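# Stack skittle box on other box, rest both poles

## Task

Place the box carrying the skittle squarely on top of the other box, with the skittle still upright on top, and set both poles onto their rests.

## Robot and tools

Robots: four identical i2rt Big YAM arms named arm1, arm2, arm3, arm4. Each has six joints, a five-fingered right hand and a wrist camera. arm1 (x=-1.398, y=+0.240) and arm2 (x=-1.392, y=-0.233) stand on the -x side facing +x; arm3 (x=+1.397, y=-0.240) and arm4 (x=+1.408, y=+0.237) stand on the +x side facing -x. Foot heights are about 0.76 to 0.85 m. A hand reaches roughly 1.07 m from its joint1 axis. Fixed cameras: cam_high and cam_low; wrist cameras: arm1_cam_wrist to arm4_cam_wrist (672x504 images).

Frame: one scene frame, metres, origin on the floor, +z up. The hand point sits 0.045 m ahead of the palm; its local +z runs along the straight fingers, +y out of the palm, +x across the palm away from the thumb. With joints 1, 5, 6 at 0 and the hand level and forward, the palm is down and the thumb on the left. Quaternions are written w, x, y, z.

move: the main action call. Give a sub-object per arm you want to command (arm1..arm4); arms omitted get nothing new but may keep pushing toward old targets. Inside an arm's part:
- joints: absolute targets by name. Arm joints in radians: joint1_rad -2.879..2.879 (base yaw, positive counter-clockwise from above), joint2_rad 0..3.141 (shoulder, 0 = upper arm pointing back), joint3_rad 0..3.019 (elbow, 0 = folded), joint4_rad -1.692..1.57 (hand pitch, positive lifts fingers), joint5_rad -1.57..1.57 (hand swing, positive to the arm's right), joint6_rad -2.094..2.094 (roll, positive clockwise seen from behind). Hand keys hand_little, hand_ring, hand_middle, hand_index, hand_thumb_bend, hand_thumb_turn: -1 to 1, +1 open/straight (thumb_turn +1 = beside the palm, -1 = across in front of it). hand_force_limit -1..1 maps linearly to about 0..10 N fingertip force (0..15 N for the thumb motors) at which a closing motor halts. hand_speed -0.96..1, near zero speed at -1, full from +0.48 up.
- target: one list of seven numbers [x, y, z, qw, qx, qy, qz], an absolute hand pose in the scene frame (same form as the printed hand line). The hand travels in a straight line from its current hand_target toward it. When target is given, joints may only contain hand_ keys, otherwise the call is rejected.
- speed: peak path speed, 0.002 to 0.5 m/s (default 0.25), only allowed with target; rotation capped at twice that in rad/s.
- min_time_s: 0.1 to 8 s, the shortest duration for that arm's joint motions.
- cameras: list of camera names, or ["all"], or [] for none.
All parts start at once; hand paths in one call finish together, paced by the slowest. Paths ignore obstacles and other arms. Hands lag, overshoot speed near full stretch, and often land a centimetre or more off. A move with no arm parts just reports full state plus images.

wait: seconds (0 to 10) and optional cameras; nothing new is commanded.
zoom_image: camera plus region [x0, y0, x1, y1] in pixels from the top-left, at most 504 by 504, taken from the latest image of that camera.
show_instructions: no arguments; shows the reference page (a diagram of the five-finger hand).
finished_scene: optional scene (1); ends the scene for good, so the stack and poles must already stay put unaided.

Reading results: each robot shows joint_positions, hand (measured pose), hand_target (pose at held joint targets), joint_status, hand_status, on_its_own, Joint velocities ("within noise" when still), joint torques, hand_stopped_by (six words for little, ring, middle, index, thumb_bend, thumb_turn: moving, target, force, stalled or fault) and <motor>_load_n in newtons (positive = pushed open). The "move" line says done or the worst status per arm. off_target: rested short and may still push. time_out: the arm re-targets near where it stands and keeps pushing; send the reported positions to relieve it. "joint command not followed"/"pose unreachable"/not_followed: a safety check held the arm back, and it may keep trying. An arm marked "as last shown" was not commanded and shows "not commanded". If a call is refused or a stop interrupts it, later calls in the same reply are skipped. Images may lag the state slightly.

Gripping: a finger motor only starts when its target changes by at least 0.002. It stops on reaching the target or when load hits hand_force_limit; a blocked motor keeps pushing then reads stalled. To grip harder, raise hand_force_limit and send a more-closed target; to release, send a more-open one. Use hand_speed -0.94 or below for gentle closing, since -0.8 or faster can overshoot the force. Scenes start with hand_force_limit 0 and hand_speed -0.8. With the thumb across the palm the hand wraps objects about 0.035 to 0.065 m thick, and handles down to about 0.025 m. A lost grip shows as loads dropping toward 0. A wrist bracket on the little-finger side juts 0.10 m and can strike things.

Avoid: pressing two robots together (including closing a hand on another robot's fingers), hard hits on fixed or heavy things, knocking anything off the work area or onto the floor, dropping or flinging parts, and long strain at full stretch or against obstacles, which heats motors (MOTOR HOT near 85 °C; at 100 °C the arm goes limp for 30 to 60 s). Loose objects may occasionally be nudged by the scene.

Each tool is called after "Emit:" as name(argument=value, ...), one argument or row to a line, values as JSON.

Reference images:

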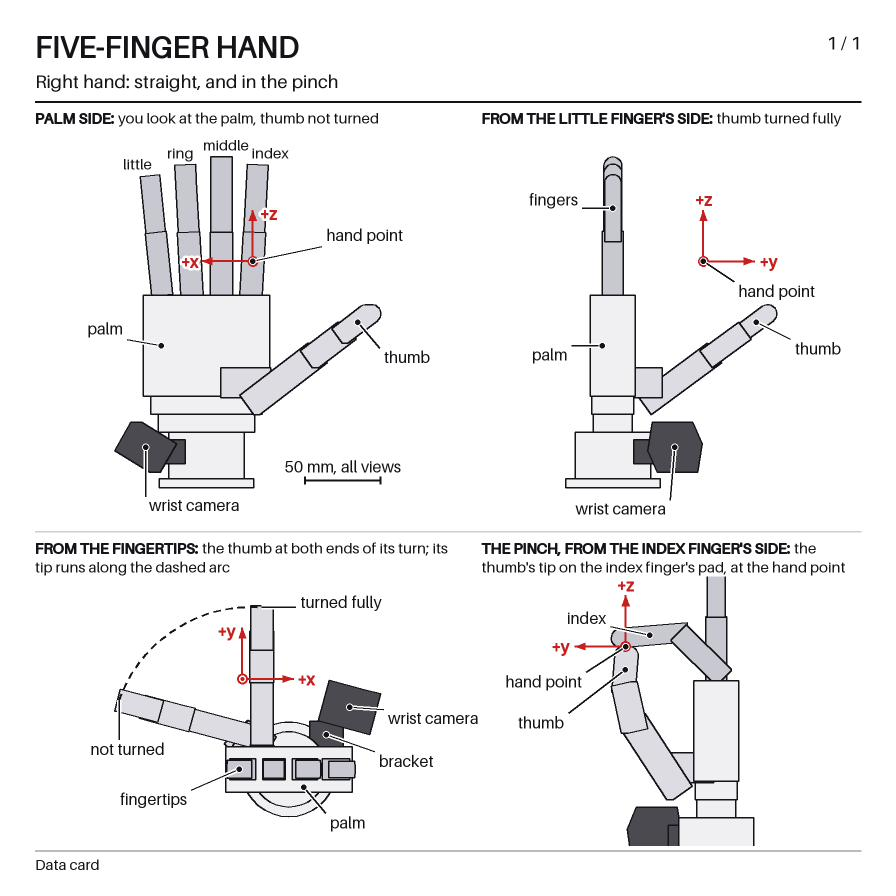

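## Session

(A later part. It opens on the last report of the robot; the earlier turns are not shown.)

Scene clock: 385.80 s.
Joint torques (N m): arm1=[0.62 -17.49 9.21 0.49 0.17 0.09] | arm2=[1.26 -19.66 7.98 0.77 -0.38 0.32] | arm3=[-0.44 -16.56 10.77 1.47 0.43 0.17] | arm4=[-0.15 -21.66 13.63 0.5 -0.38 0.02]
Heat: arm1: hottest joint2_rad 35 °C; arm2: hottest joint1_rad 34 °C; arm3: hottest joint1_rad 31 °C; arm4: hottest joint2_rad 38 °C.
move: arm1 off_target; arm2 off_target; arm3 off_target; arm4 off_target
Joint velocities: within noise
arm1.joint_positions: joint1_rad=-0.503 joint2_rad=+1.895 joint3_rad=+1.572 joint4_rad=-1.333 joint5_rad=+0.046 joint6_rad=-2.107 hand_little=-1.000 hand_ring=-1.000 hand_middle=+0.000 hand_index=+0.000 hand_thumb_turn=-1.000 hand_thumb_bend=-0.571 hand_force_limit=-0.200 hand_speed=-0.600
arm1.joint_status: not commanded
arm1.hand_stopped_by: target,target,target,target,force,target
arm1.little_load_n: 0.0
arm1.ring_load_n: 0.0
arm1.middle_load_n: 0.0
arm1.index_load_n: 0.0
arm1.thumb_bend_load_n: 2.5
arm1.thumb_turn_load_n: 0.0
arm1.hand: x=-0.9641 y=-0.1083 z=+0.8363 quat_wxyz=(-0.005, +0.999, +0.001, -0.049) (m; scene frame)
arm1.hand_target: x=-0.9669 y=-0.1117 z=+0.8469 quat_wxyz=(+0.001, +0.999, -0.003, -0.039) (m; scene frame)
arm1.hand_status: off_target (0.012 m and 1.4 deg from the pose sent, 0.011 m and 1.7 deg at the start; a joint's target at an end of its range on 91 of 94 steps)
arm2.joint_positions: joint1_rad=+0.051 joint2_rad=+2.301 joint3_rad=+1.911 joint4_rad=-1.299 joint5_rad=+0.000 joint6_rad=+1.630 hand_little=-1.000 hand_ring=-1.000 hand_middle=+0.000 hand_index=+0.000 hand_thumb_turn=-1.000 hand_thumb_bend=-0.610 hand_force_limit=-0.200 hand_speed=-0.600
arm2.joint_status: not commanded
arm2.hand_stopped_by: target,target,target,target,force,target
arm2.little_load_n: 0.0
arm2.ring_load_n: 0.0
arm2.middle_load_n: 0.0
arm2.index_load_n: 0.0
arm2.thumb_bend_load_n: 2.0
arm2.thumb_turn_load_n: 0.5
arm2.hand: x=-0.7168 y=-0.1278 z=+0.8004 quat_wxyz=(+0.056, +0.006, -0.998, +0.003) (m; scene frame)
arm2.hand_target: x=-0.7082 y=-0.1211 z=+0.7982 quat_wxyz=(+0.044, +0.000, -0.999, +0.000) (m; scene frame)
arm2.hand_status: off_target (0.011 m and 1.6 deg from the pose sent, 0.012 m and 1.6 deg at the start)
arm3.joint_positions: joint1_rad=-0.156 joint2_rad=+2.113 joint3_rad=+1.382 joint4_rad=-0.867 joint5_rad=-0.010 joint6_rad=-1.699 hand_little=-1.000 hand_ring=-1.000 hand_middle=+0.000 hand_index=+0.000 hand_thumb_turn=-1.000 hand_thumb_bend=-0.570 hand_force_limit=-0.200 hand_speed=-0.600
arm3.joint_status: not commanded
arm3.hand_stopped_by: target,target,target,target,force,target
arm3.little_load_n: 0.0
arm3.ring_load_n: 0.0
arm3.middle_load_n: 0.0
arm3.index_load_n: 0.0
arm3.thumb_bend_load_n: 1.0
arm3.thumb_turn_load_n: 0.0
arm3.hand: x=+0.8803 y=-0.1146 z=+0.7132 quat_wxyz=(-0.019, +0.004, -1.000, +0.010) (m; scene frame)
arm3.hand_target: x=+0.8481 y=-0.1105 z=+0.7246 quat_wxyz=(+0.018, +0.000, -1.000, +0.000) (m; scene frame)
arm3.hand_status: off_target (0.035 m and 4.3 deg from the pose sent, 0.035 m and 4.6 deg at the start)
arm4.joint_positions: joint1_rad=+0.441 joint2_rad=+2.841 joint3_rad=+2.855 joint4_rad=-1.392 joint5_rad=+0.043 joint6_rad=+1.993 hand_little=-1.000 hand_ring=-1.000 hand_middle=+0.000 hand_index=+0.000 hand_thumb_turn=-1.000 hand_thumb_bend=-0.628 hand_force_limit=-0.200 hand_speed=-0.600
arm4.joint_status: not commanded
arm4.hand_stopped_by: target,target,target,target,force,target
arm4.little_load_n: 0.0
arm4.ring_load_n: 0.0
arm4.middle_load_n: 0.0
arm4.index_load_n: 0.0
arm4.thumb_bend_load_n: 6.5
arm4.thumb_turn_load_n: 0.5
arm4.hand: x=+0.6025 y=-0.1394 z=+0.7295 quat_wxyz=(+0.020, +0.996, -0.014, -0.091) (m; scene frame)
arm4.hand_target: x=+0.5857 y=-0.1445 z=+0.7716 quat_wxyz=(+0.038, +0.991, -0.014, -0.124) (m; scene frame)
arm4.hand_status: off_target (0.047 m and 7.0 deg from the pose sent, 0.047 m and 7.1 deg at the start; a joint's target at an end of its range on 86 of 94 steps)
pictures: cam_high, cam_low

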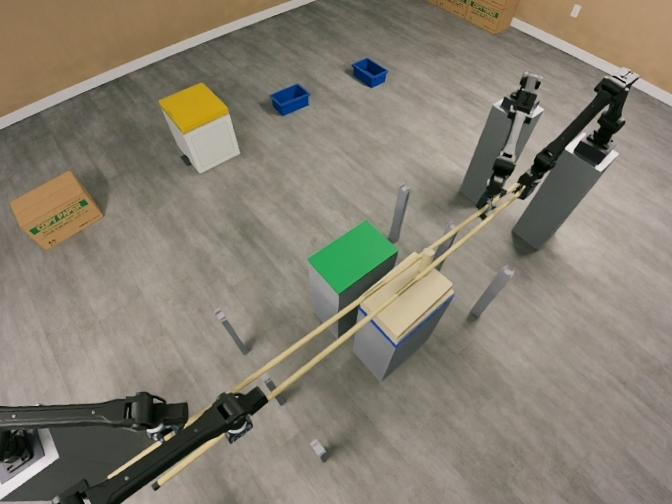

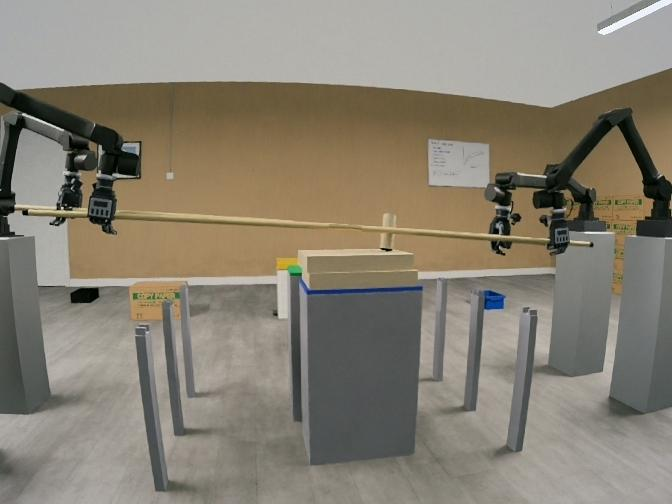

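Emit:
move(
  arm1={"target": [-0.967, -0.106, 0.847, 0, 0.99929, 0, -0.03781], "speed": 0.03},
  arm2={"target": [-0.708, -0.128, 0.798, 0.04362, 0, -0.99905, 0], "speed": 0.03},
  arm3={"target": [0.847, -0.117, 0.723, 0.01745, 0, -0.99985, 0], "speed": 0.03},
  arm4={"target": [0.582, -0.137, 0.771, 0, 0.99939, 0, -0.0349], "speed": 0.03},
  cameras=["cam_high", "cam_low"],
)

Emit:
zoom_image(
  camera="cam_low",
  region=[360, 205, 420, 255],
)

Emit:
zoom_image(
  camera="cam_high",
  region=[390, 230, 450, 280],
)

Scene clock: 390.87 s.
Joint torques (N m): arm1=[1.26 -17.2 8.98 0.39 0.18 0.1] | arm2=[-0.09 -20.84 8.1 0.69 -0.33 0.16] | arm3=[-0.03 -16.62 10.56 1.28 0.29 0.2] | arm4=[-0.79 -21.95 13.35 0.2 -0.26 -0.03]
Heat: arm1: hottest joint2_rad 35 °C; arm2: hottest joint1_rad 34 °C; arm3: hottest joint1_rad 31 °C; arm4: hottest joint2_rad 38 °C.
move: arm1 done; arm2 done; arm3 off_target; arm4 off_target
Joint velocities: within noise
arm1.joint_positions: joint1_rad=-0.503 joint2_rad=+1.886 joint3_rad=+1.562 joint4_rad=-1.325 joint5_rad=+0.043 joint6_rad=-2.107 hand_little=-1.000 hand_ring=-1.000 hand_middle=+0.000 hand_index=+0.000 hand_thumb_turn=-1.000 hand_thumb_bend=-0.571 hand_force_limit=-0.200 hand_speed=-0.600
arm1.joint_status: not commanded
arm1.hand_stopped_by: target,target,target,target,force,target
arm1.little_load_n: 0.0
arm1.ring_load_n: 0.0
arm1.middle_load_n: 0.0
arm1.index_load_n: 0.0
arm1.thumb_bend_load_n: 2.5
arm1.thumb_turn_load_n: -0.5
arm1.hand: x=-0.9648 y=-0.1069 z=+0.8373 quat_wxyz=(-0.005, +0.999, +0.001, -0.045) (m; scene frame)
arm1.hand_target: x=-0.9670 y=-0.1061 z=+0.8469 quat_wxyz=(+0.000, +0.999, +0.000, -0.038) (m; scene frame)
arm1.hand_status: done (0.010 m and 1.0 deg from the pose sent, 0.011 m and 1.4 deg at the start)
arm2.joint_positions: joint1_rad=+0.051 joint2_rad=+2.301 joint3_rad=+1.908 joint4_rad=-1.294 joint5_rad=-0.001 joint6_rad=+1.630 hand_little=-1.000 hand_ring=-1.000 hand_middle=+0.000 hand_index=+0.000 hand_thumb_turn=-1.000 hand_thumb_bend=-0.610 hand_force_limit=-0.200 hand_speed=-0.600
arm2.joint_status: not commanded
arm2.hand_stopped_by: target,target,target,target,force,target
arm2.little_load_n: 0.0
arm2.ring_load_n: 0.0
arm2.middle_load_n: 0.0
arm2.index_load_n: 0.0
arm2.thumb_bend_load_n: 1.0
arm2.thumb_turn_load_n: 0.5
arm2.hand: x=-0.7167 y=-0.1276 z=+0.7988 quat_wxyz=(+0.056, +0.006, -0.998, +0.002) (m; scene frame)
arm2.hand_target: x=-0.7082 y=-0.1281 z=+0.7981 quat_wxyz=(+0.044, +0.000, -0.999, +0.000) (m; scene frame)
arm2.hand_status: done (0.009 m and 1.5 deg from the pose sent, 0.009 m and 1.6 deg at the start)
arm3.joint_positions: joint1_rad=-0.149 joint2_rad=+2.113 joint3_rad=+1.382 joint4_rad=-0.862 joint5_rad=-0.006 joint6_rad=-1.690 hand_little=-1.000 hand_ring=-1.000 hand_middle=+0.000 hand_index=+0.000 hand_thumb_turn=-1.000 hand_thumb_bend=-0.570 hand_force_limit=-0.200 hand_speed=-0.600
arm3.joint_status: not commanded
arm3.hand_stopped_by: target,target,target,target,force,target
arm3.little_load_n: 0.0
arm3.ring_load_n: 0.0
arm3.middle_load_n: 0.0
arm3.index_load_n: 0.0
arm3.thumb_bend_load_n: 1.5
arm3.thumb_turn_load_n: 0.5
arm3.hand: x=+0.8787 y=-0.1176 z=+0.7133 quat_wxyz=(-0.016, +0.003, -1.000, +0.007) (m; scene frame)
arm3.hand_target: x=+0.8481 y=-0.1173 z=+0.7244 quat_wxyz=(+0.018, +0.000, -1.000, +0.000) (m; scene frame)
arm3.hand_status: off_target (0.033 m and 4.0 deg from the pose sent, 0.035 m and 4.3 deg at the start)
arm4.joint_positions: joint1_rad=+0.436 joint2_rad=+2.841 joint3_rad=+2.857 joint4_rad=-1.398 joint5_rad=+0.039 joint6_rad=+1.986 hand_little=-1.000 hand_ring=-1.000 hand_middle=+0.000 hand_index=+0.000 hand_thumb_turn=-1.000 hand_thumb_bend=-0.628 hand_force_limit=-0.200 hand_speed=-0.600
arm4.joint_status: not commanded
arm4.hand_stopped_by: target,target,target,target,force,target
arm4.little_load_n: 0.0
arm4.ring_load_n: 0.5
arm4.middle_load_n: 0.0
arm4.index_load_n: 0.0
arm4.thumb_bend_load_n: 6.5
arm4.thumb_turn_load_n: 1.0
arm4.hand: x=+0.6021 y=-0.1357 z=+0.7302 quat_wxyz=(+0.021, +0.996, -0.013, -0.089) (m; scene frame)
arm4.hand_target: x=+0.5853 y=-0.1357 z=+0.7712 quat_wxyz=(+0.035, +0.992, -0.013, -0.119) (m; scene frame)
arm4.hand_status: off_target (0.045 m and 6.8 deg from the pose sent, 0.046 m and 7.0 deg at the start; a joint's target at an end of its range on 104 of 113 steps)
pictures: cam_high, cam_low

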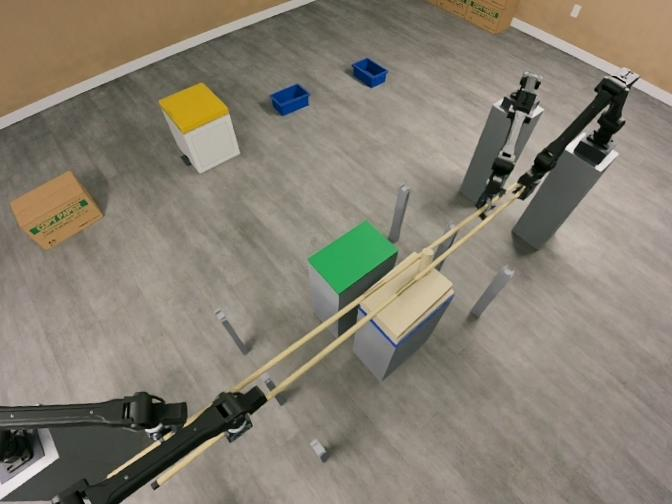

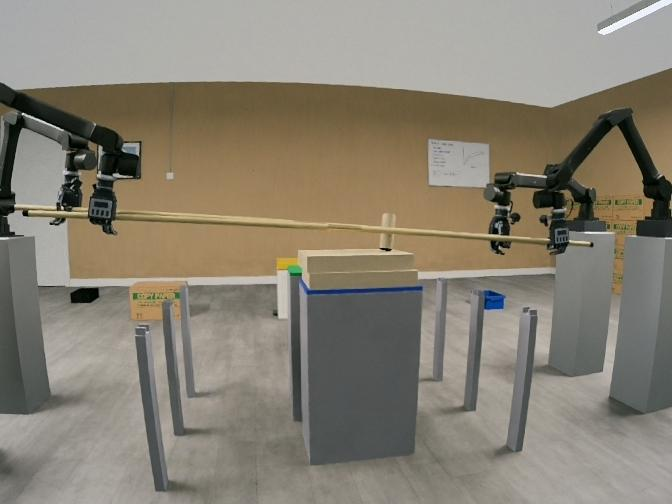

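Scaled by 8.400.

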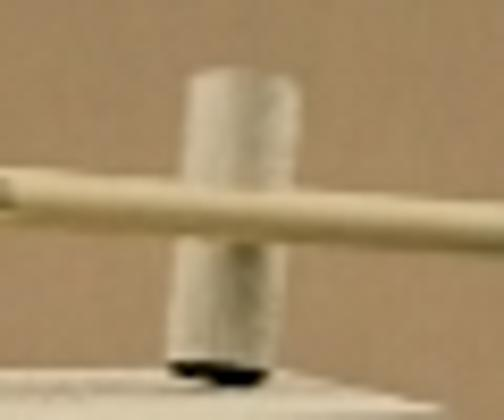

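Scaled by 8.400.

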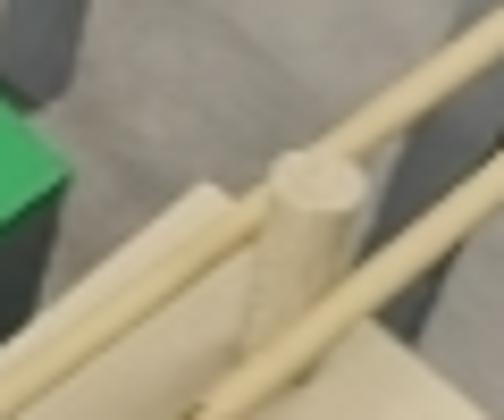

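Emit:
move(
  arm1={"target": [-0.967, -0.099, 0.847, 0, 0.99929, 0, -0.03781], "speed": 0.03},
  arm2={"target": [-0.708, -0.137, 0.798, 0.04362, 0, -0.99905, 0], "speed": 0.03},
  arm3={"target": [0.847, -0.125, 0.723, 0.01745, 0, -0.99985, 0], "speed": 0.03},
  arm4={"target": [0.582, -0.129, 0.771, 0, 0.99939, 0, -0.0349], "speed": 0.03},
  cameras=["cam_high", "cam_low"],
)

Emit:
zoom_image(
  camera="cam_low",
  region=[360, 205, 420, 255],
)

Emit:
zoom_image(
  camera="cam_high",
  region=[390, 230, 450, 280],
)

Scene clock: 395.17 s.
Joint torques (N m): arm1=[1.55 -17.08 8.92 0.31 0.21 0.22] | arm2=[-0.85 -21.54 7.91 0.4 -0.27 0.12] | arm3=[0.15 -16.67 10.35 1.26 0.25 0.19] | arm4=[-0.56 -22.3 13.3 -0.01 -0.23 -0.05]
Heat: arm1: hottest joint2_rad 35 °C; arm2: hottest joint1_rad 34 °C; arm3: hottest joint3_rad 32 °C; arm4: hottest joint2_rad 38 °C.
move: arm1 done; arm2 off_target; arm3 off_target; arm4 off_target
Joint velocities: within noise
arm1.joint_positions: joint1_rad=-0.497 joint2_rad=+1.877 joint3_rad=+1.550 joint4_rad=-1.319 joint5_rad=+0.041 joint6_rad=-2.107 hand_little=-1.000 hand_ring=-1.000 hand_middle=+0.000 hand_index=+0.000 hand_thumb_turn=-1.000 hand_thumb_bend=-0.571 hand_force_limit=-0.200 hand_speed=-0.600
arm1.joint_status: not commanded
arm1.hand_stopped_by: target,target,target,target,force,target
arm1.little_load_n: 0.5
arm1.ring_load_n: 0.0
arm1.middle_load_n: 0.0
arm1.index_load_n: 0.0
arm1.thumb_bend_load_n: 1.0
arm1.thumb_turn_load_n: 0.0
arm1.hand: x=-0.9650 y=-0.1029 z=+0.8379 quat_wxyz=(-0.004, +0.999, +0.003, -0.043) (m; scene frame)
arm1.hand_target: x=-0.9669 y=-0.0991 z=+0.8468 quat_wxyz=(+0.000, +0.999, +0.000, -0.038) (m; scene frame)
arm1.hand_status: done (0.010 m and 0.9 deg from the pose sent, 0.013 m and 1.0 deg at the start)
arm2.joint_positions: joint1_rad=+0.051 joint2_rad=+2.301 joint3_rad=+1.905 joint4_rad=-1.290 joint5_rad=-0.001 joint6_rad=+1.628 hand_little=-1.000 hand_ring=-1.000 hand_middle=+0.000 hand_index=+0.000 hand_thumb_turn=-1.000 hand_thumb_bend=-0.610 hand_force_limit=-0.200 hand_speed=-0.600
arm2.joint_status: not commanded
arm2.hand_stopped_by: target,target,target,target,force,target
arm2.little_load_n: 0.0
arm2.ring_load_n: 0.0
arm2.middle_load_n: 0.0
arm2.index_load_n: 0.0
arm2.thumb_bend_load_n: 0.5
arm2.thumb_turn_load_n: 0.0
arm2.hand: x=-0.7172 y=-0.1276 z=+0.7978 quat_wxyz=(+0.055, +0.006, -0.998, +0.002) (m; scene frame)
arm2.hand_target: x=-0.7083 y=-0.1372 z=+0.7980 quat_wxyz=(+0.044, +0.000, -0.999, +0.000) (m; scene frame)
arm2.hand_status: off_target (0.013 m and 1.6 deg from the pose sent, 0.013 m and 1.5 deg at the start)
arm3.joint_positions: joint1_rad=-0.138 joint2_rad=+2.113 joint3_rad=+1.382 joint4_rad=-0.860 joint5_rad=-0.005 joint6_rad=-1.676 hand_little=-1.000 hand_ring=-1.000 hand_middle=+0.000 hand_index=+0.000 hand_thumb_turn=-1.000 hand_thumb_bend=-0.570 hand_force_limit=-0.200 hand_speed=-0.600
arm3.joint_status: not commanded
arm3.hand_stopped_by: target,target,target,target,force,target
arm3.little_load_n: 0.0
arm3.ring_load_n: 0.0
arm3.middle_load_n: 0.0
arm3.index_load_n: 0.0
arm3.thumb_bend_load_n: 1.5
arm3.thumb_turn_load_n: 0.5
arm3.hand: x=+0.8776 y=-0.1237 z=+0.7134 quat_wxyz=(-0.015, +0.001, -1.000, +0.006) (m; scene frame)
arm3.hand_target: x=+0.8480 y=-0.1253 z=+0.7243 quat_wxyz=(+0.018, +0.000, -1.000, +0.000) (m; scene frame)
arm3.hand_status: off_target (0.032 m and 3.8 deg from the pose sent, 0.034 m and 4.0 deg at the start)
arm4.joint_positions: joint1_rad=+0.429 joint2_rad=+2.841 joint3_rad=+2.857 joint4_rad=-1.406 joint5_rad=+0.038 joint6_rad=+1.979 hand_little=-1.000 hand_ring=-1.000 hand_middle=+0.000 hand_index=+0.000 hand_thumb_turn=-1.000 hand_thumb_bend=-0.628 hand_force_limit=-0.200 hand_speed=-0.600
arm4.joint_status: not commanded
arm4.hand_stopped_by: target,target,target,target,force,target
arm4.little_load_n: 0.0
arm4.ring_load_n: 0.0
arm4.middle_load_n: 0.0
arm4.index_load_n: 0.0
arm4.thumb_bend_load_n: 6.0
arm4.thumb_turn_load_n: 0.5
arm4.hand: x=+0.6017 y=-0.1296 z=+0.7294 quat_wxyz=(+0.019, +0.996, -0.012, -0.085) (m; scene frame)
arm4.hand_target: x=+0.5851 y=-0.1276 z=+0.7710 quat_wxyz=(+0.033, +0.993, -0.013, -0.115) (m; scene frame)
arm4.hand_status: off_target (0.046 m and 6.3 deg from the pose sent, 0.046 m and 6.8 deg at the start; a joint's target at an end of its range on 99 of 108 steps)
pictures: cam_high, cam_low

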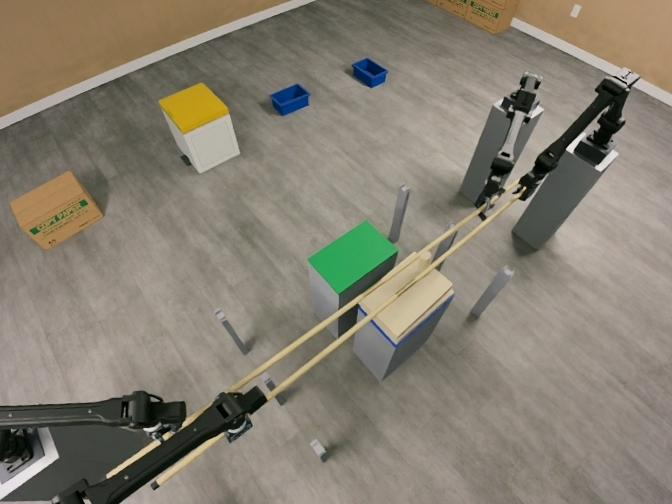

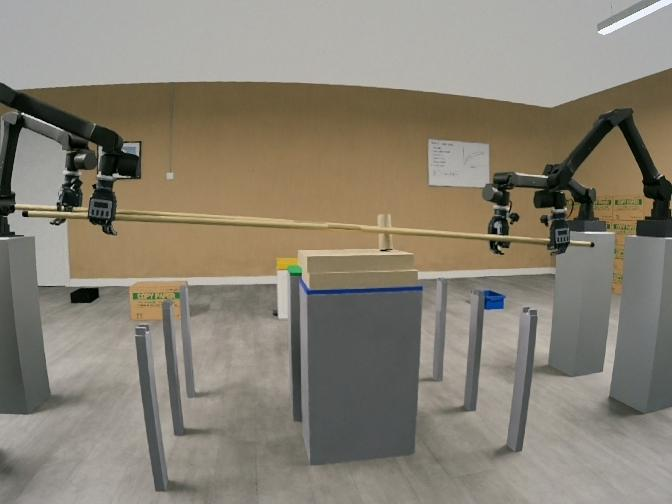

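Scaled by 8.400.

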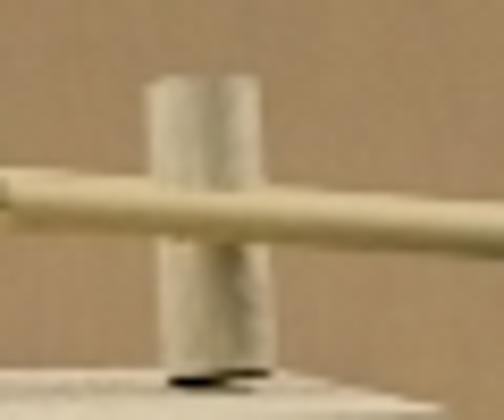

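Scaled by 8.400.

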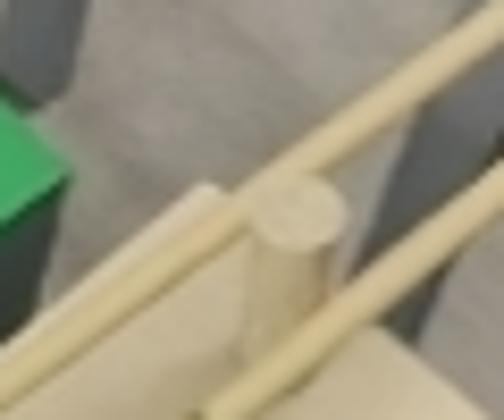

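Emit:
wait(
  seconds=0.5,
  cameras=["cam_high", "cam_low"],
)

Emit:
zoom_image(
  camera="cam_low",
  region=[360, 205, 420, 255],
)

Emit:
zoom_image(
  camera="cam_high",
  region=[390, 230, 450, 280],
)

Scene clock: 396.13 s.
Joint torques (N m): arm1=[1.67 -17.08 8.91 0.35 0.21 0.22] | arm2=[-0.79 -20.72 8.02 0.42 -0.26 0.13] | arm3=[0.21 -16.67 10.32 1.25 0.25 0.19] | arm4=[-0.79 -21.77 13.35 -0.01 -0.26 -0.05]
Heat: arm1: hottest joint2_rad 35 °C; arm2: hottest joint1_rad 34 °C; arm3: hottest joint3_rad 32 °C; arm4: hottest joint2_rad 38 °C.
Joint velocities: within noise
arm1.joint_positions: joint1_rad=-0.497 joint2_rad=+1.877 joint3_rad=+1.550 joint4_rad=-1.319 joint5_rad=+0.041 joint6_rad=-2.107 hand_little=-1.000 hand_ring=-1.000 hand_middle=+0.000 hand_index=+0.000 hand_thumb_turn=-1.000 hand_thumb_bend=-0.571 hand_force_limit=-0.200 hand_speed=-0.600
arm1.joint_status: not commanded
arm1.hand_stopped_by: target,target,target,target,force,target
arm1.little_load_n: 0.0
arm1.ring_load_n: 0.0
arm1.middle_load_n: -0.5
arm1.index_load_n: 0.0
arm1.thumb_bend_load_n: 1.0
arm1.thumb_turn_load_n: -0.5
arm1.hand: x=-0.9650 y=-0.1029 z=+0.8379 quat_wxyz=(-0.004, +0.999, +0.003, -0.043) (m; scene frame)
arm1.hand_target: x=-0.9669 y=-0.0991 z=+0.8468 quat_wxyz=(+0.000, +0.999, +0.000, -0.038) (m; scene frame)
arm1.hand_status: done (0.010 m and 0.9 deg from the pose sent, 0.013 m and 1.0 deg at the start)
arm2.joint_positions: joint1_rad=+0.051 joint2_rad=+2.301 joint3_rad=+1.905 joint4_rad=-1.290 joint5_rad=-0.001 joint6_rad=+1.628 hand_little=-1.000 hand_ring=-1.000 hand_middle=+0.000 hand_index=+0.000 hand_thumb_turn=-1.000 hand_thumb_bend=-0.610 hand_force_limit=-0.200 hand_speed=-0.600
arm2.joint_status: not commanded
arm2.hand_stopped_by: target,target,target,target,force,target
arm2.little_load_n: 0.5
arm2.ring_load_n: 0.0
arm2.middle_load_n: 0.0
arm2.index_load_n: 0.0
arm2.thumb_bend_load_n: 1.0
arm2.thumb_turn_load_n: 0.0
arm2.hand: x=-0.7172 y=-0.1276 z=+0.7978 quat_wxyz=(+0.055, +0.006, -0.998, +0.002) (m; scene frame)
arm2.hand_target: x=-0.7083 y=-0.1372 z=+0.7980 quat_wxyz=(+0.044, +0.000, -0.999, +0.000) (m; scene frame)
arm2.hand_status: off_target (0.013 m and 1.6 deg from the pose sent, 0.013 m and 1.5 deg at the start)
arm3.joint_positions: joint1_rad=-0.138 joint2_rad=+2.113 joint3_rad=+1.382 joint4_rad=-0.860 joint5_rad=-0.005 joint6_rad=-1.676 hand_little=-1.000 hand_ring=-1.000 hand_middle=+0.000 hand_index=+0.000 hand_thumb_turn=-1.000 hand_thumb_bend=-0.570 hand_force_limit=-0.200 hand_speed=-0.600
arm3.joint_status: not commanded
arm3.hand_stopped_by: target,target,target,target,force,target
arm3.little_load_n: 0.0
arm3.ring_load_n: 0.0
arm3.middle_load_n: 0.0
arm3.index_load_n: 0.0
arm3.thumb_bend_load_n: 1.5
arm3.thumb_turn_load_n: 0.5
arm3.hand: x=+0.8776 y=-0.1237 z=+0.7134 quat_wxyz=(-0.015, +0.001, -1.000, +0.006) (m; scene frame)
arm3.hand_target: x=+0.8480 y=-0.1253 z=+0.7243 quat_wxyz=(+0.018, +0.000, -1.000, +0.000) (m; scene frame)
arm3.hand_status: off_target (0.032 m and 3.8 deg from the pose sent, 0.034 m and 4.0 deg at the start)
arm4.joint_positions: joint1_rad=+0.429 joint2_rad=+2.841 joint3_rad=+2.857 joint4_rad=-1.406 joint5_rad=+0.038 joint6_rad=+1.979 hand_little=-1.000 hand_ring=-1.000 hand_middle=+0.000 hand_index=+0.000 hand_thumb_turn=-1.000 hand_thumb_bend=-0.628 hand_force_limit=-0.200 hand_speed=-0.600
arm4.joint_status: not commanded
arm4.hand_stopped_by: target,target,target,target,force,target
arm4.little_load_n: 0.0
arm4.ring_load_n: 0.0
arm4.middle_load_n: 0.0
arm4.index_load_n: 0.0
arm4.thumb_bend_load_n: 6.5
arm4.thumb_turn_load_n: 0.5
arm4.hand: x=+0.6017 y=-0.1296 z=+0.7294 quat_wxyz=(+0.019, +0.996, -0.012, -0.085) (m; scene frame)
arm4.hand_target: x=+0.5851 y=-0.1276 z=+0.7710 quat_wxyz=(+0.033, +0.993, -0.013, -0.115) (m; scene frame)
arm4.hand_status: off_target (0.046 m and 6.3 deg from the pose sent, 0.046 m and 6.8 deg at the start; a joint's target at an end of its range on 99 of 108 steps)
wait: 0.50 s; at rest from the start
pictures: cam_high, cam_low

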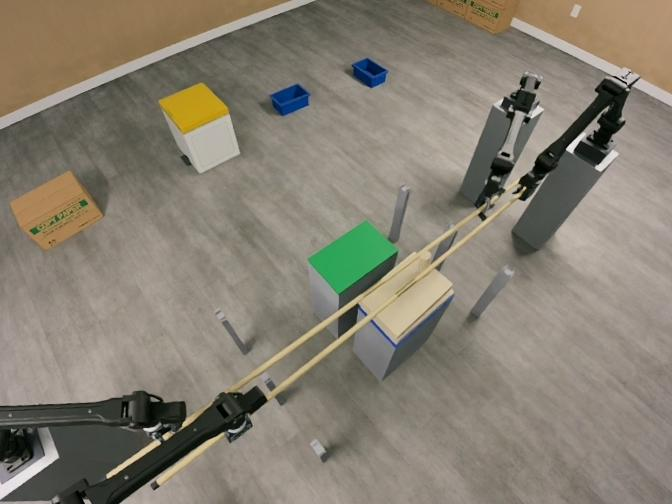

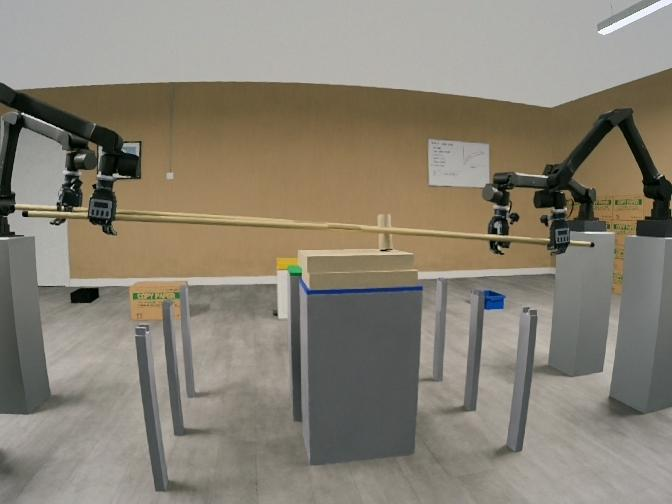

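Scaled by 8.400.

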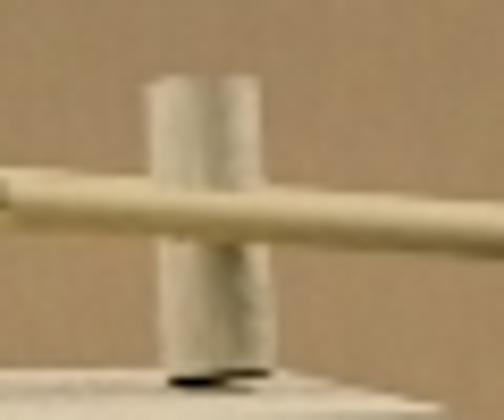

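Scaled by 8.400.

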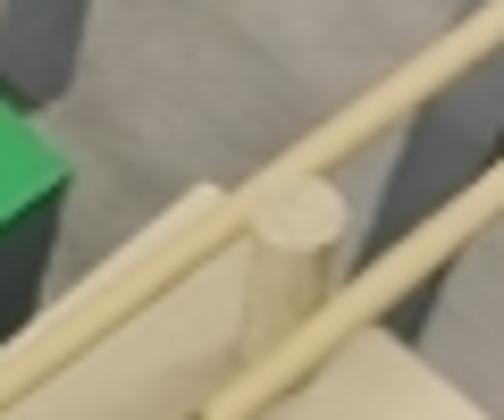

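Emit:
move(
  arm1={"target": [-0.967, -0.091, 0.847, 0, 0.99929, 0, -0.03781], "speed": 0.03},
  arm2={"target": [-0.708, -0.144, 0.798, 0.04362, 0, -0.99905, 0], "speed": 0.03},
  arm3={"target": [0.847, -0.131, 0.723, 0.01745, 0, -0.99985, 0], "speed": 0.03},
  arm4={"target": [0.582, -0.121, 0.772, 0, 0.99939, 0, -0.0349], "speed": 0.03},
  cameras=["cam_high", "cam_low"],
)

Emit:
zoom_image(
  camera="cam_low",
  region=[360, 205, 420, 255],
)

Emit:
zoom_image(
  camera="cam_high",
  region=[390, 230, 450, 280],
)

Scene clock: 400.40 s.
Joint torques (N m): arm1=[1.79 -16.79 8.91 0.34 0.2 0.24] | arm2=[-0.97 -20.78 7.86 0.44 -0.17 0.12] | arm3=[0.15 -16.62 10.19 1.28 0.26 0.19] | arm4=[-1.03 -22.07 13.15 -0.03 -0.26 -0.05]
Heat: arm1: hottest joint2_rad 35 °C; arm2: hottest joint1_rad 34 °C; arm3: hottest joint3_rad 32 °C; arm4: hottest joint2_rad 38 °C.
move: arm1 done; arm2 off_target; arm3 off_target; arm4 off_target
Joint velocities: within noise
arm1.joint_positions: joint1_rad=-0.485 joint2_rad=+1.866 joint3_rad=+1.536 joint4_rad=-1.316 joint5_rad=+0.040 joint6_rad=-2.096 hand_little=-1.000 hand_ring=-1.000 hand_middle=+0.000 hand_index=+0.000 hand_thumb_turn=-1.000 hand_thumb_bend=-0.571 hand_force_limit=-0.200 hand_speed=-0.600
arm1.joint_status: not commanded
arm1.hand_stopped_by: target,target,target,target,force,target
arm1.little_load_n: 0.0
arm1.ring_load_n: 0.0
arm1.middle_load_n: 0.0
arm1.index_load_n: 0.0
arm1.thumb_bend_load_n: 1.5
arm1.thumb_turn_load_n: -0.5
arm1.hand: x=-0.9653 y=-0.0951 z=+0.8385 quat_wxyz=(-0.004, +0.999, +0.004, -0.043) (m; scene frame)
arm1.hand_target: x=-0.9669 y=-0.0911 z=+0.8468 quat_wxyz=(+0.000, +0.999, +0.000, -0.038) (m; scene frame)
arm1.hand_status: done (0.010 m and 0.9 deg from the pose sent, 0.015 m and 0.9 deg at the start)
arm2.joint_positions: joint1_rad=+0.043 joint2_rad=+2.301 joint3_rad=+1.905 joint4_rad=-1.290 joint5_rad=-0.001 joint6_rad=+1.618 hand_little=-1.000 hand_ring=-1.000 hand_middle=+0.000 hand_index=+0.000 hand_thumb_turn=-1.000 hand_thumb_bend=-0.610 hand_force_limit=-0.200 hand_speed=-0.600
arm2.joint_status: not commanded
arm2.hand_stopped_by: target,target,target,target,force,target
arm2.little_load_n: 0.5
arm2.ring_load_n: 0.0
arm2.middle_load_n: 0.0
arm2.index_load_n: 0.0
arm2.thumb_bend_load_n: 1.0
arm2.thumb_turn_load_n: -0.5
arm2.hand: x=-0.7169 y=-0.1329 z=+0.7978 quat_wxyz=(+0.055, +0.007, -0.998, +0.002) (m; scene frame)
arm2.hand_target: x=-0.7084 y=-0.1442 z=+0.7980 quat_wxyz=(+0.044, +0.000, -0.999, +0.000) (m; scene frame)
arm2.hand_status: off_target (0.014 m and 1.6 deg from the pose sent, 0.019 m and 1.6 deg at the start)
arm3.joint_positions: joint1_rad=-0.127 joint2_rad=+2.113 joint3_rad=+1.382 joint4_rad=-0.860 joint5_rad=-0.004 joint6_rad=-1.665 hand_little=-1.000 hand_ring=-1.000 hand_middle=+0.000 hand_index=+0.000 hand_thumb_turn=-1.000 hand_thumb_bend=-0.570 hand_force_limit=-0.200 hand_speed=-0.600
arm3.joint_status: not commanded
arm3.hand_stopped_by: target,target,target,target,force,target
arm3.little_load_n: 0.0
arm3.ring_load_n: 0.0
arm3.middle_load_n: 0.0
arm3.index_load_n: 0.0
arm3.thumb_bend_load_n: 1.0
arm3.thumb_turn_load_n: 0.0
arm3.hand: x=+0.8771 y=-0.1294 z=+0.7135 quat_wxyz=(-0.016, +0.001, -1.000, +0.006) (m; scene frame)
arm3.hand_target: x=+0.8479 y=-0.1314 z=+0.7243 quat_wxyz=(+0.018, +0.000, -1.000, +0.000) (m; scene frame)
arm3.hand_status: off_target (0.032 m and 3.8 deg from the pose sent, 0.033 m and 3.9 deg at the start)
arm4.joint_positions: joint1_rad=+0.420 joint2_rad=+2.841 joint3_rad=+2.860 joint4_rad=-1.420 joint5_rad=+0.036 joint6_rad=+1.969 hand_little=-1.000 hand_ring=-1.000 hand_middle=+0.000 hand_index=+0.000 hand_thumb_turn=-1.000 hand_thumb_bend=-0.628 hand_force_limit=-0.200 hand_speed=-0.600
arm4.joint_status: not commanded
arm4.hand_stopped_by: target,target,target,target,force,target
arm4.little_load_n: 0.0
arm4.ring_load_n: 0.5
arm4.middle_load_n: 0.0
arm4.index_load_n: 0.0
arm4.thumb_bend_load_n: 6.5
arm4.thumb_turn_load_n: 1.0
arm4.hand: x=+0.6018 y=-0.1219 z=+0.7293 quat_wxyz=(+0.016, +0.997, -0.012, -0.080) (m; scene frame)
arm4.hand_target: x=+0.5850 y=-0.1196 z=+0.7720 quat_wxyz=(+0.030, +0.993, -0.012, -0.110) (m; scene frame)
arm4.hand_status: off_target (0.047 m and 5.7 deg from the pose sent, 0.048 m and 6.3 deg at the start; a joint's target at an end of its range on 93 of 102 steps)
pictures: cam_high, cam_low

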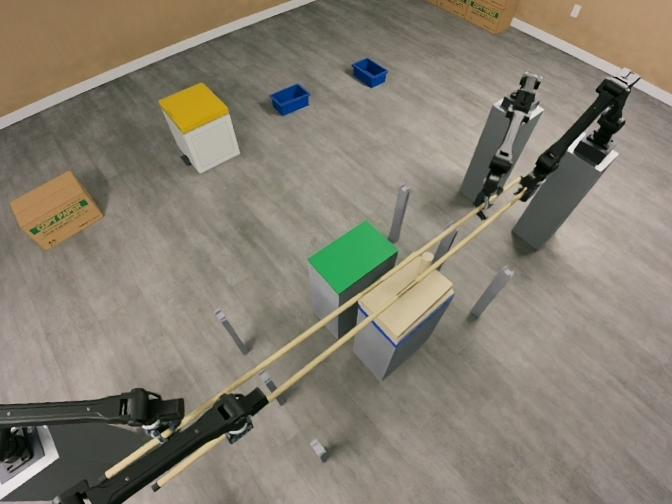

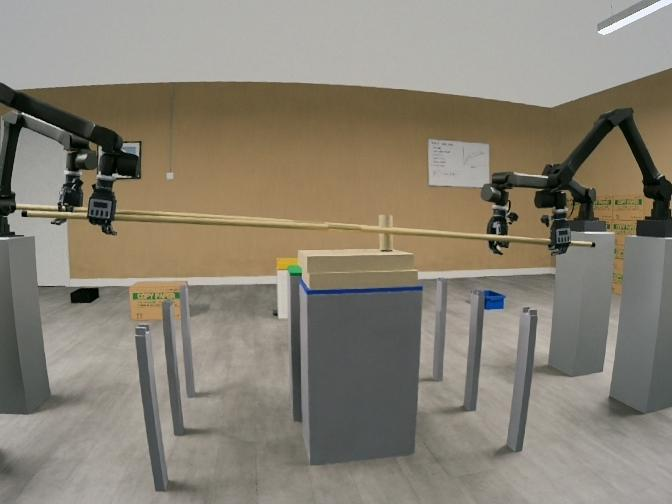

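Scaled by 8.400.

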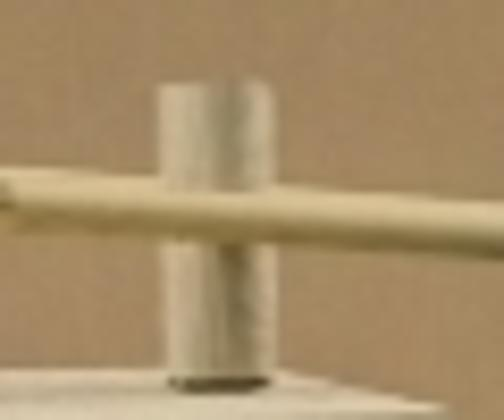

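Scaled by 8.400.

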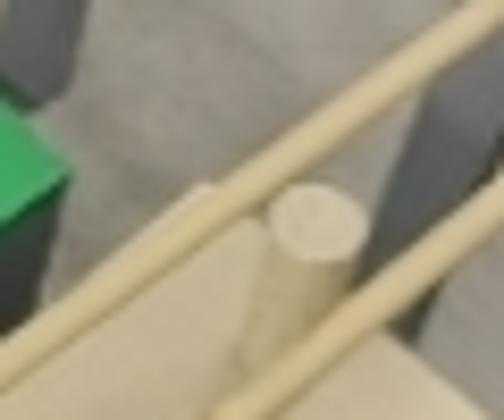

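Emit:
zoom_image(
  camera="cam_low",
  region=[390, 240, 440, 300],
)

Emit:
zoom_image(
  camera="cam_low",
  region=[285, 240, 335, 300],
)

Emit:
zoom_image(
  camera="cam_high",
  region=[350, 240, 460, 350],
)

Scaled by 8.400.

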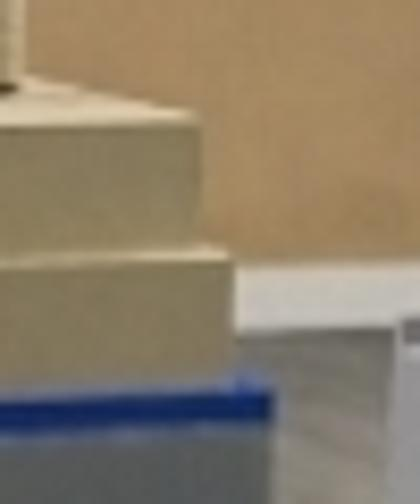

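Scaled by 8.400.

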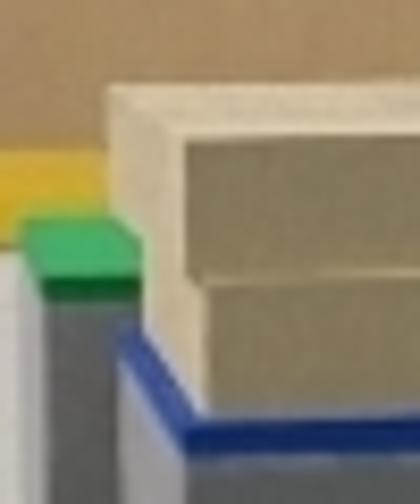

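Scaled by 4.582.

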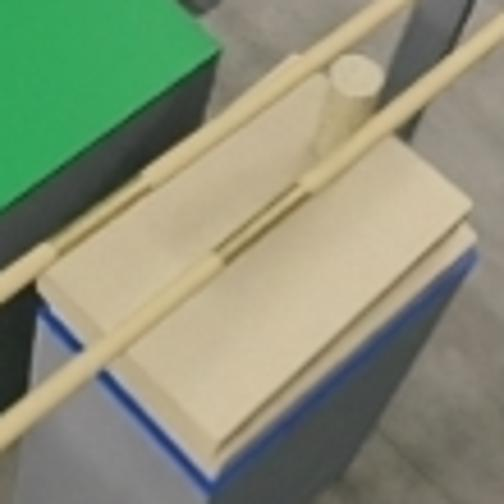

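Emit:
zoom_image(
  camera="cam_high",
  region=[380, 310, 430, 350],
)

Emit:
zoom_image(
  camera="cam_high",
  region=[425, 265, 475, 305],
)

Emit:
zoom_image(
  camera="cam_high",
  region=[350, 285, 400, 325],
)

Emit:
zoom_image(
  camera="cam_high",
  region=[400, 240, 450, 280],
)

Scaled by 10.080.

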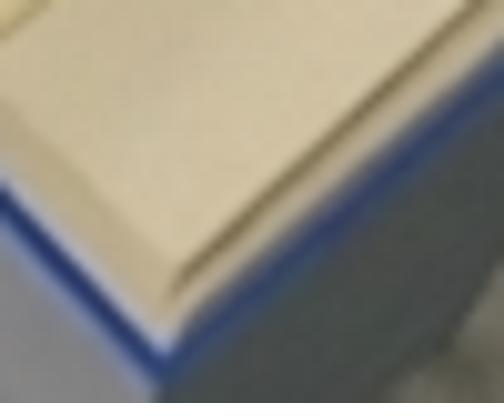

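Scaled by 10.080.

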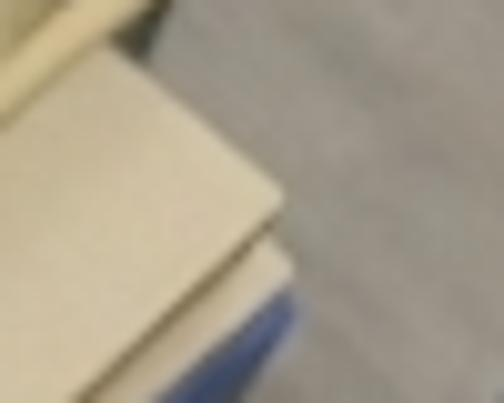

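Scaled by 10.080.

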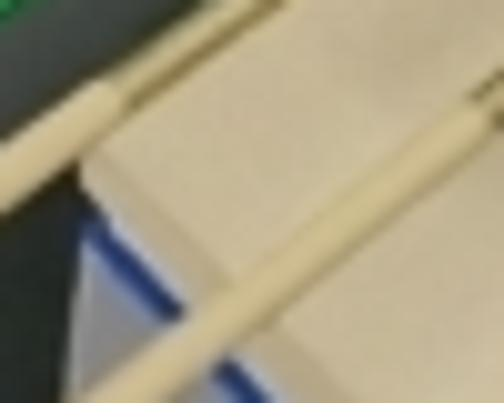

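Scaled by 10.080.

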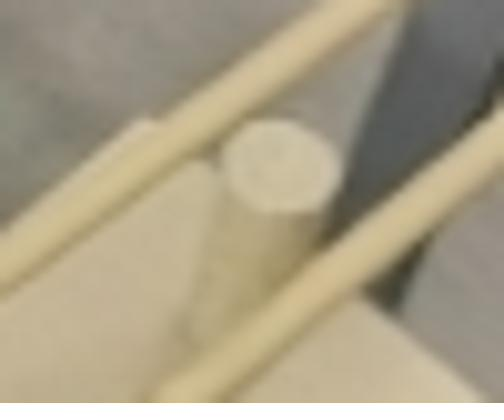

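Emit:
move(
  arm1={"target": [-0.967, -0.031, 0.847, 0, 0.99929, 0, -0.03781], "speed": 0.08},
  arm2={"target": [-0.708, -0.235, 0.798, 0.04362, 0, -0.99905, 0], "speed": 0.08},
  arm3={"target": [0.847, -0.237, 0.723, 0.01745, 0, -0.99985, 0], "speed": 0.08},
  arm4={"target": [0.582, -0.040, 0.772, 0, 0.99939, 0, -0.0349], "speed": 0.08},
  cameras=["cam_high", "cam_low"],
)

Scene clock: 410.00 s.
Joint torques (N m): arm1=[1.67 -15.74 9.03 0.42 0.13 0.35] | arm2=[-0.79 -21.13 9.63 0.23 -0.13 0.01] | arm3=[-0.73 -16.38 10.51 0.81 0.29 0.11] | arm4=[-0.56 -22.77 12.94 -0.2 -0.21 -0.07]
Heat: arm1: hottest joint2_rad 34 °C; arm2: hottest joint1_rad 34 °C; arm3: hottest joint3_rad 32 °C; arm4: hottest joint2_rad 37 °C.
move: arm1 done; arm2 off_target; arm3 off_target; arm4 off_target
Joint velocities: within noise
arm1.joint_positions: joint1_rad=-0.385 joint2_rad=+1.800 joint3_rad=+1.438 joint4_rad=-1.294 joint5_rad=+0.035 joint6_rad=-2.005 hand_little=-1.000 hand_ring=-1.000 hand_middle=+0.000 hand_index=+0.000 hand_thumb_turn=-1.000 hand_thumb_bend=-0.571 hand_force_limit=-0.200 hand_speed=-0.600
arm1.joint_status: not commanded
arm1.hand_stopped_by: target,target,target,target,force,target
arm1.little_load_n: 0.0
arm1.ring_load_n: 0.0
arm1.middle_load_n: 0.0
arm1.index_load_n: 0.0
arm1.thumb_bend_load_n: 1.5
arm1.thumb_turn_load_n: -0.5
arm1.hand: x=-0.9661 y=-0.0346 z=+0.8390 quat_wxyz=(-0.004, +0.999, +0.009, -0.046) (m; scene frame)
arm1.hand_target: x=-0.9670 y=-0.0310 z=+0.8468 quat_wxyz=(+0.000, +0.999, +0.000, -0.038) (m; scene frame)
arm1.hand_status: done (0.009 m and 1.5 deg from the pose sent, 0.065 m and 0.9 deg at the start)
arm2.joint_positions: joint1_rad=-0.099 joint2_rad=+2.302 joint3_rad=+1.895 joint4_rad=-1.284 joint5_rad=+0.010 joint6_rad=+1.480 hand_little=-1.000 hand_ring=-1.000 hand_middle=+0.000 hand_index=+0.000 hand_thumb_turn=-1.000 hand_thumb_bend=-0.610 hand_force_limit=-0.200 hand_speed=-0.600
arm2.joint_status: not commanded
arm2.hand_stopped_by: target,target,target,target,force,target
arm2.little_load_n: 0.5
arm2.ring_load_n: 0.0
arm2.middle_load_n: 0.0
arm2.index_load_n: 0.0
arm2.thumb_bend_load_n: 1.0
arm2.thumb_turn_load_n: 0.5
arm2.hand: x=-0.7203 y=-0.2267 z=+0.7943 quat_wxyz=(+0.058, +0.005, -0.998, -0.001) (m; scene frame)
arm2.hand_target: x=-0.7084 y=-0.2351 z=+0.7983 quat_wxyz=(+0.044, +0.000, -0.999, +0.000) (m; scene frame)
arm2.hand_status: off_target (0.015 m and 1.7 deg from the pose sent, 0.103 m and 1.6 deg at the start)
arm3.joint_positions: joint1_rad=+0.063 joint2_rad=+2.113 joint3_rad=+1.382 joint4_rad=-0.850 joint5_rad=+0.004 joint6_rad=-1.474 hand_little=-1.000 hand_ring=-1.000 hand_middle=+0.000 hand_index=+0.000 hand_thumb_turn=-1.000 hand_thumb_bend=-0.570 hand_force_limit=-0.200 hand_speed=-0.600
arm3.joint_status: not commanded
arm3.hand_stopped_by: target,target,target,target,force,target
arm3.little_load_n: -0.5
arm3.ring_load_n: 0.0
arm3.middle_load_n: 0.0
arm3.index_load_n: 0.0
arm3.thumb_bend_load_n: 2.0
arm3.thumb_turn_load_n: 0.0
arm3.hand: x=+0.8746 y=-0.2333 z=+0.7143 quat_wxyz=(-0.010, +0.000, -1.000, +0.000) (m; scene frame)
arm3.hand_target: x=+0.8479 y=-0.2371 z=+0.7241 quat_wxyz=(+0.018, +0.000, -1.000, +0.000) (m; scene frame)
arm3.hand_status: off_target (0.029 m and 3.2 deg from the pose sent, 0.112 m and 3.9 deg at the start)
arm4.joint_positions: joint1_rad=+0.324 joint2_rad=+2.841 joint3_rad=+2.860 joint4_rad=-1.526 joint5_rad=+0.028 joint6_rad=+1.865 hand_little=-1.000 hand_ring=-1.000 hand_middle=+0.000 hand_index=+0.000 hand_thumb_turn=-1.000 hand_thumb_bend=-0.628 hand_force_limit=-0.200 hand_speed=-0.600
arm4.joint_status: not commanded
arm4.hand_stopped_by: target,target,target,target,force,target
arm4.little_load_n: 0.0
arm4.ring_load_n: 0.0
arm4.middle_load_n: 0.0
arm4.index_load_n: 0.0
arm4.thumb_bend_load_n: 6.5
arm4.thumb_turn_load_n: 1.5
arm4.hand: x=+0.6045 y=-0.0407 z=+0.7202 quat_wxyz=(-0.003, +1.000, -0.006, -0.029) (m; scene frame)
arm4.hand_target: x=+0.5855 y=-0.0389 z=+0.7719 quat_wxyz=(+0.009, +0.998, -0.006, -0.067) (m; scene frame)
arm4.hand_status: off_target (0.056 m and 1.0 deg from the pose sent, 0.095 m and 5.7 deg at the start; a joint's target at an end of its range on 45 of 60 steps)
pictures: cam_high, cam_low

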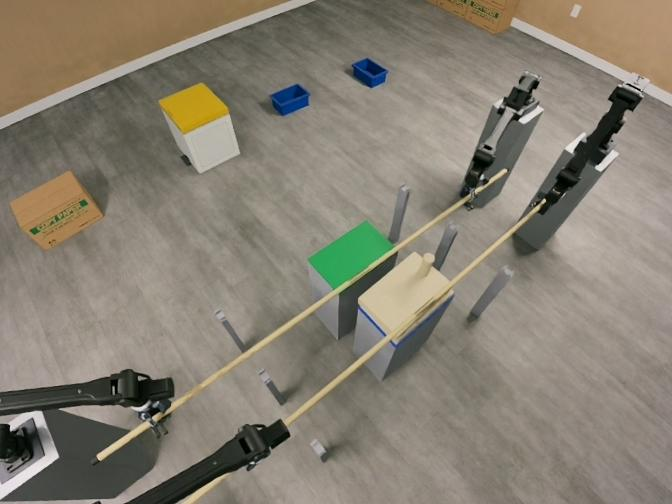

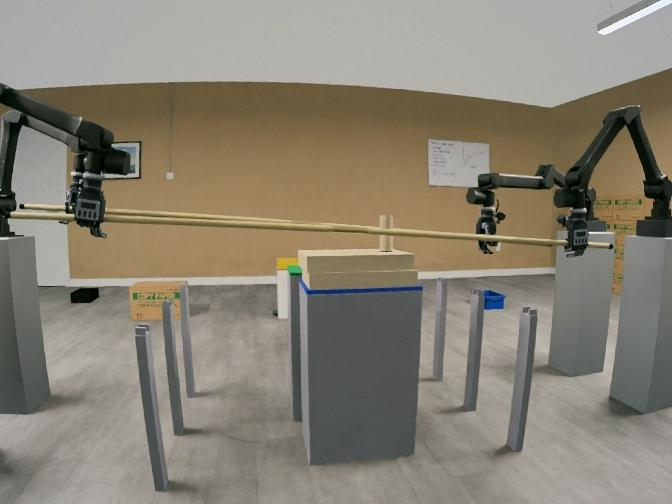

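Emit:
zoom_image(
  camera="cam_high",
  region=[400, 240, 460, 290],
)

Emit:
zoom_image(
  camera="cam_high",
  region=[345, 270, 395, 320],
)

Emit:
zoom_image(
  camera="cam_high",
  region=[380, 310, 430, 350],
)

Scaled by 8.400.

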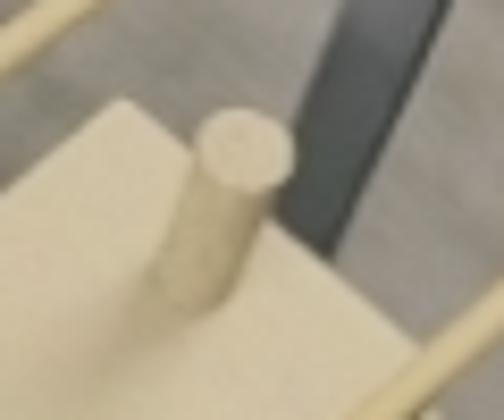

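Scaled by 10.080.

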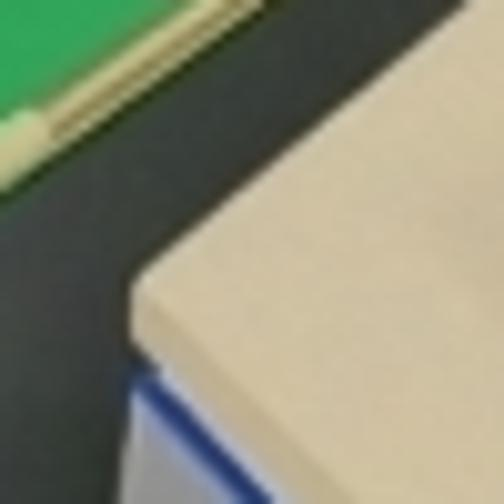

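Scaled by 10.080.

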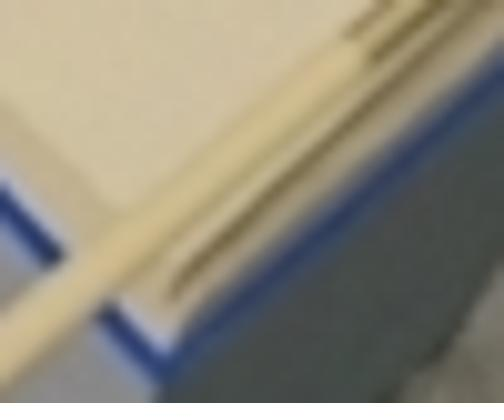

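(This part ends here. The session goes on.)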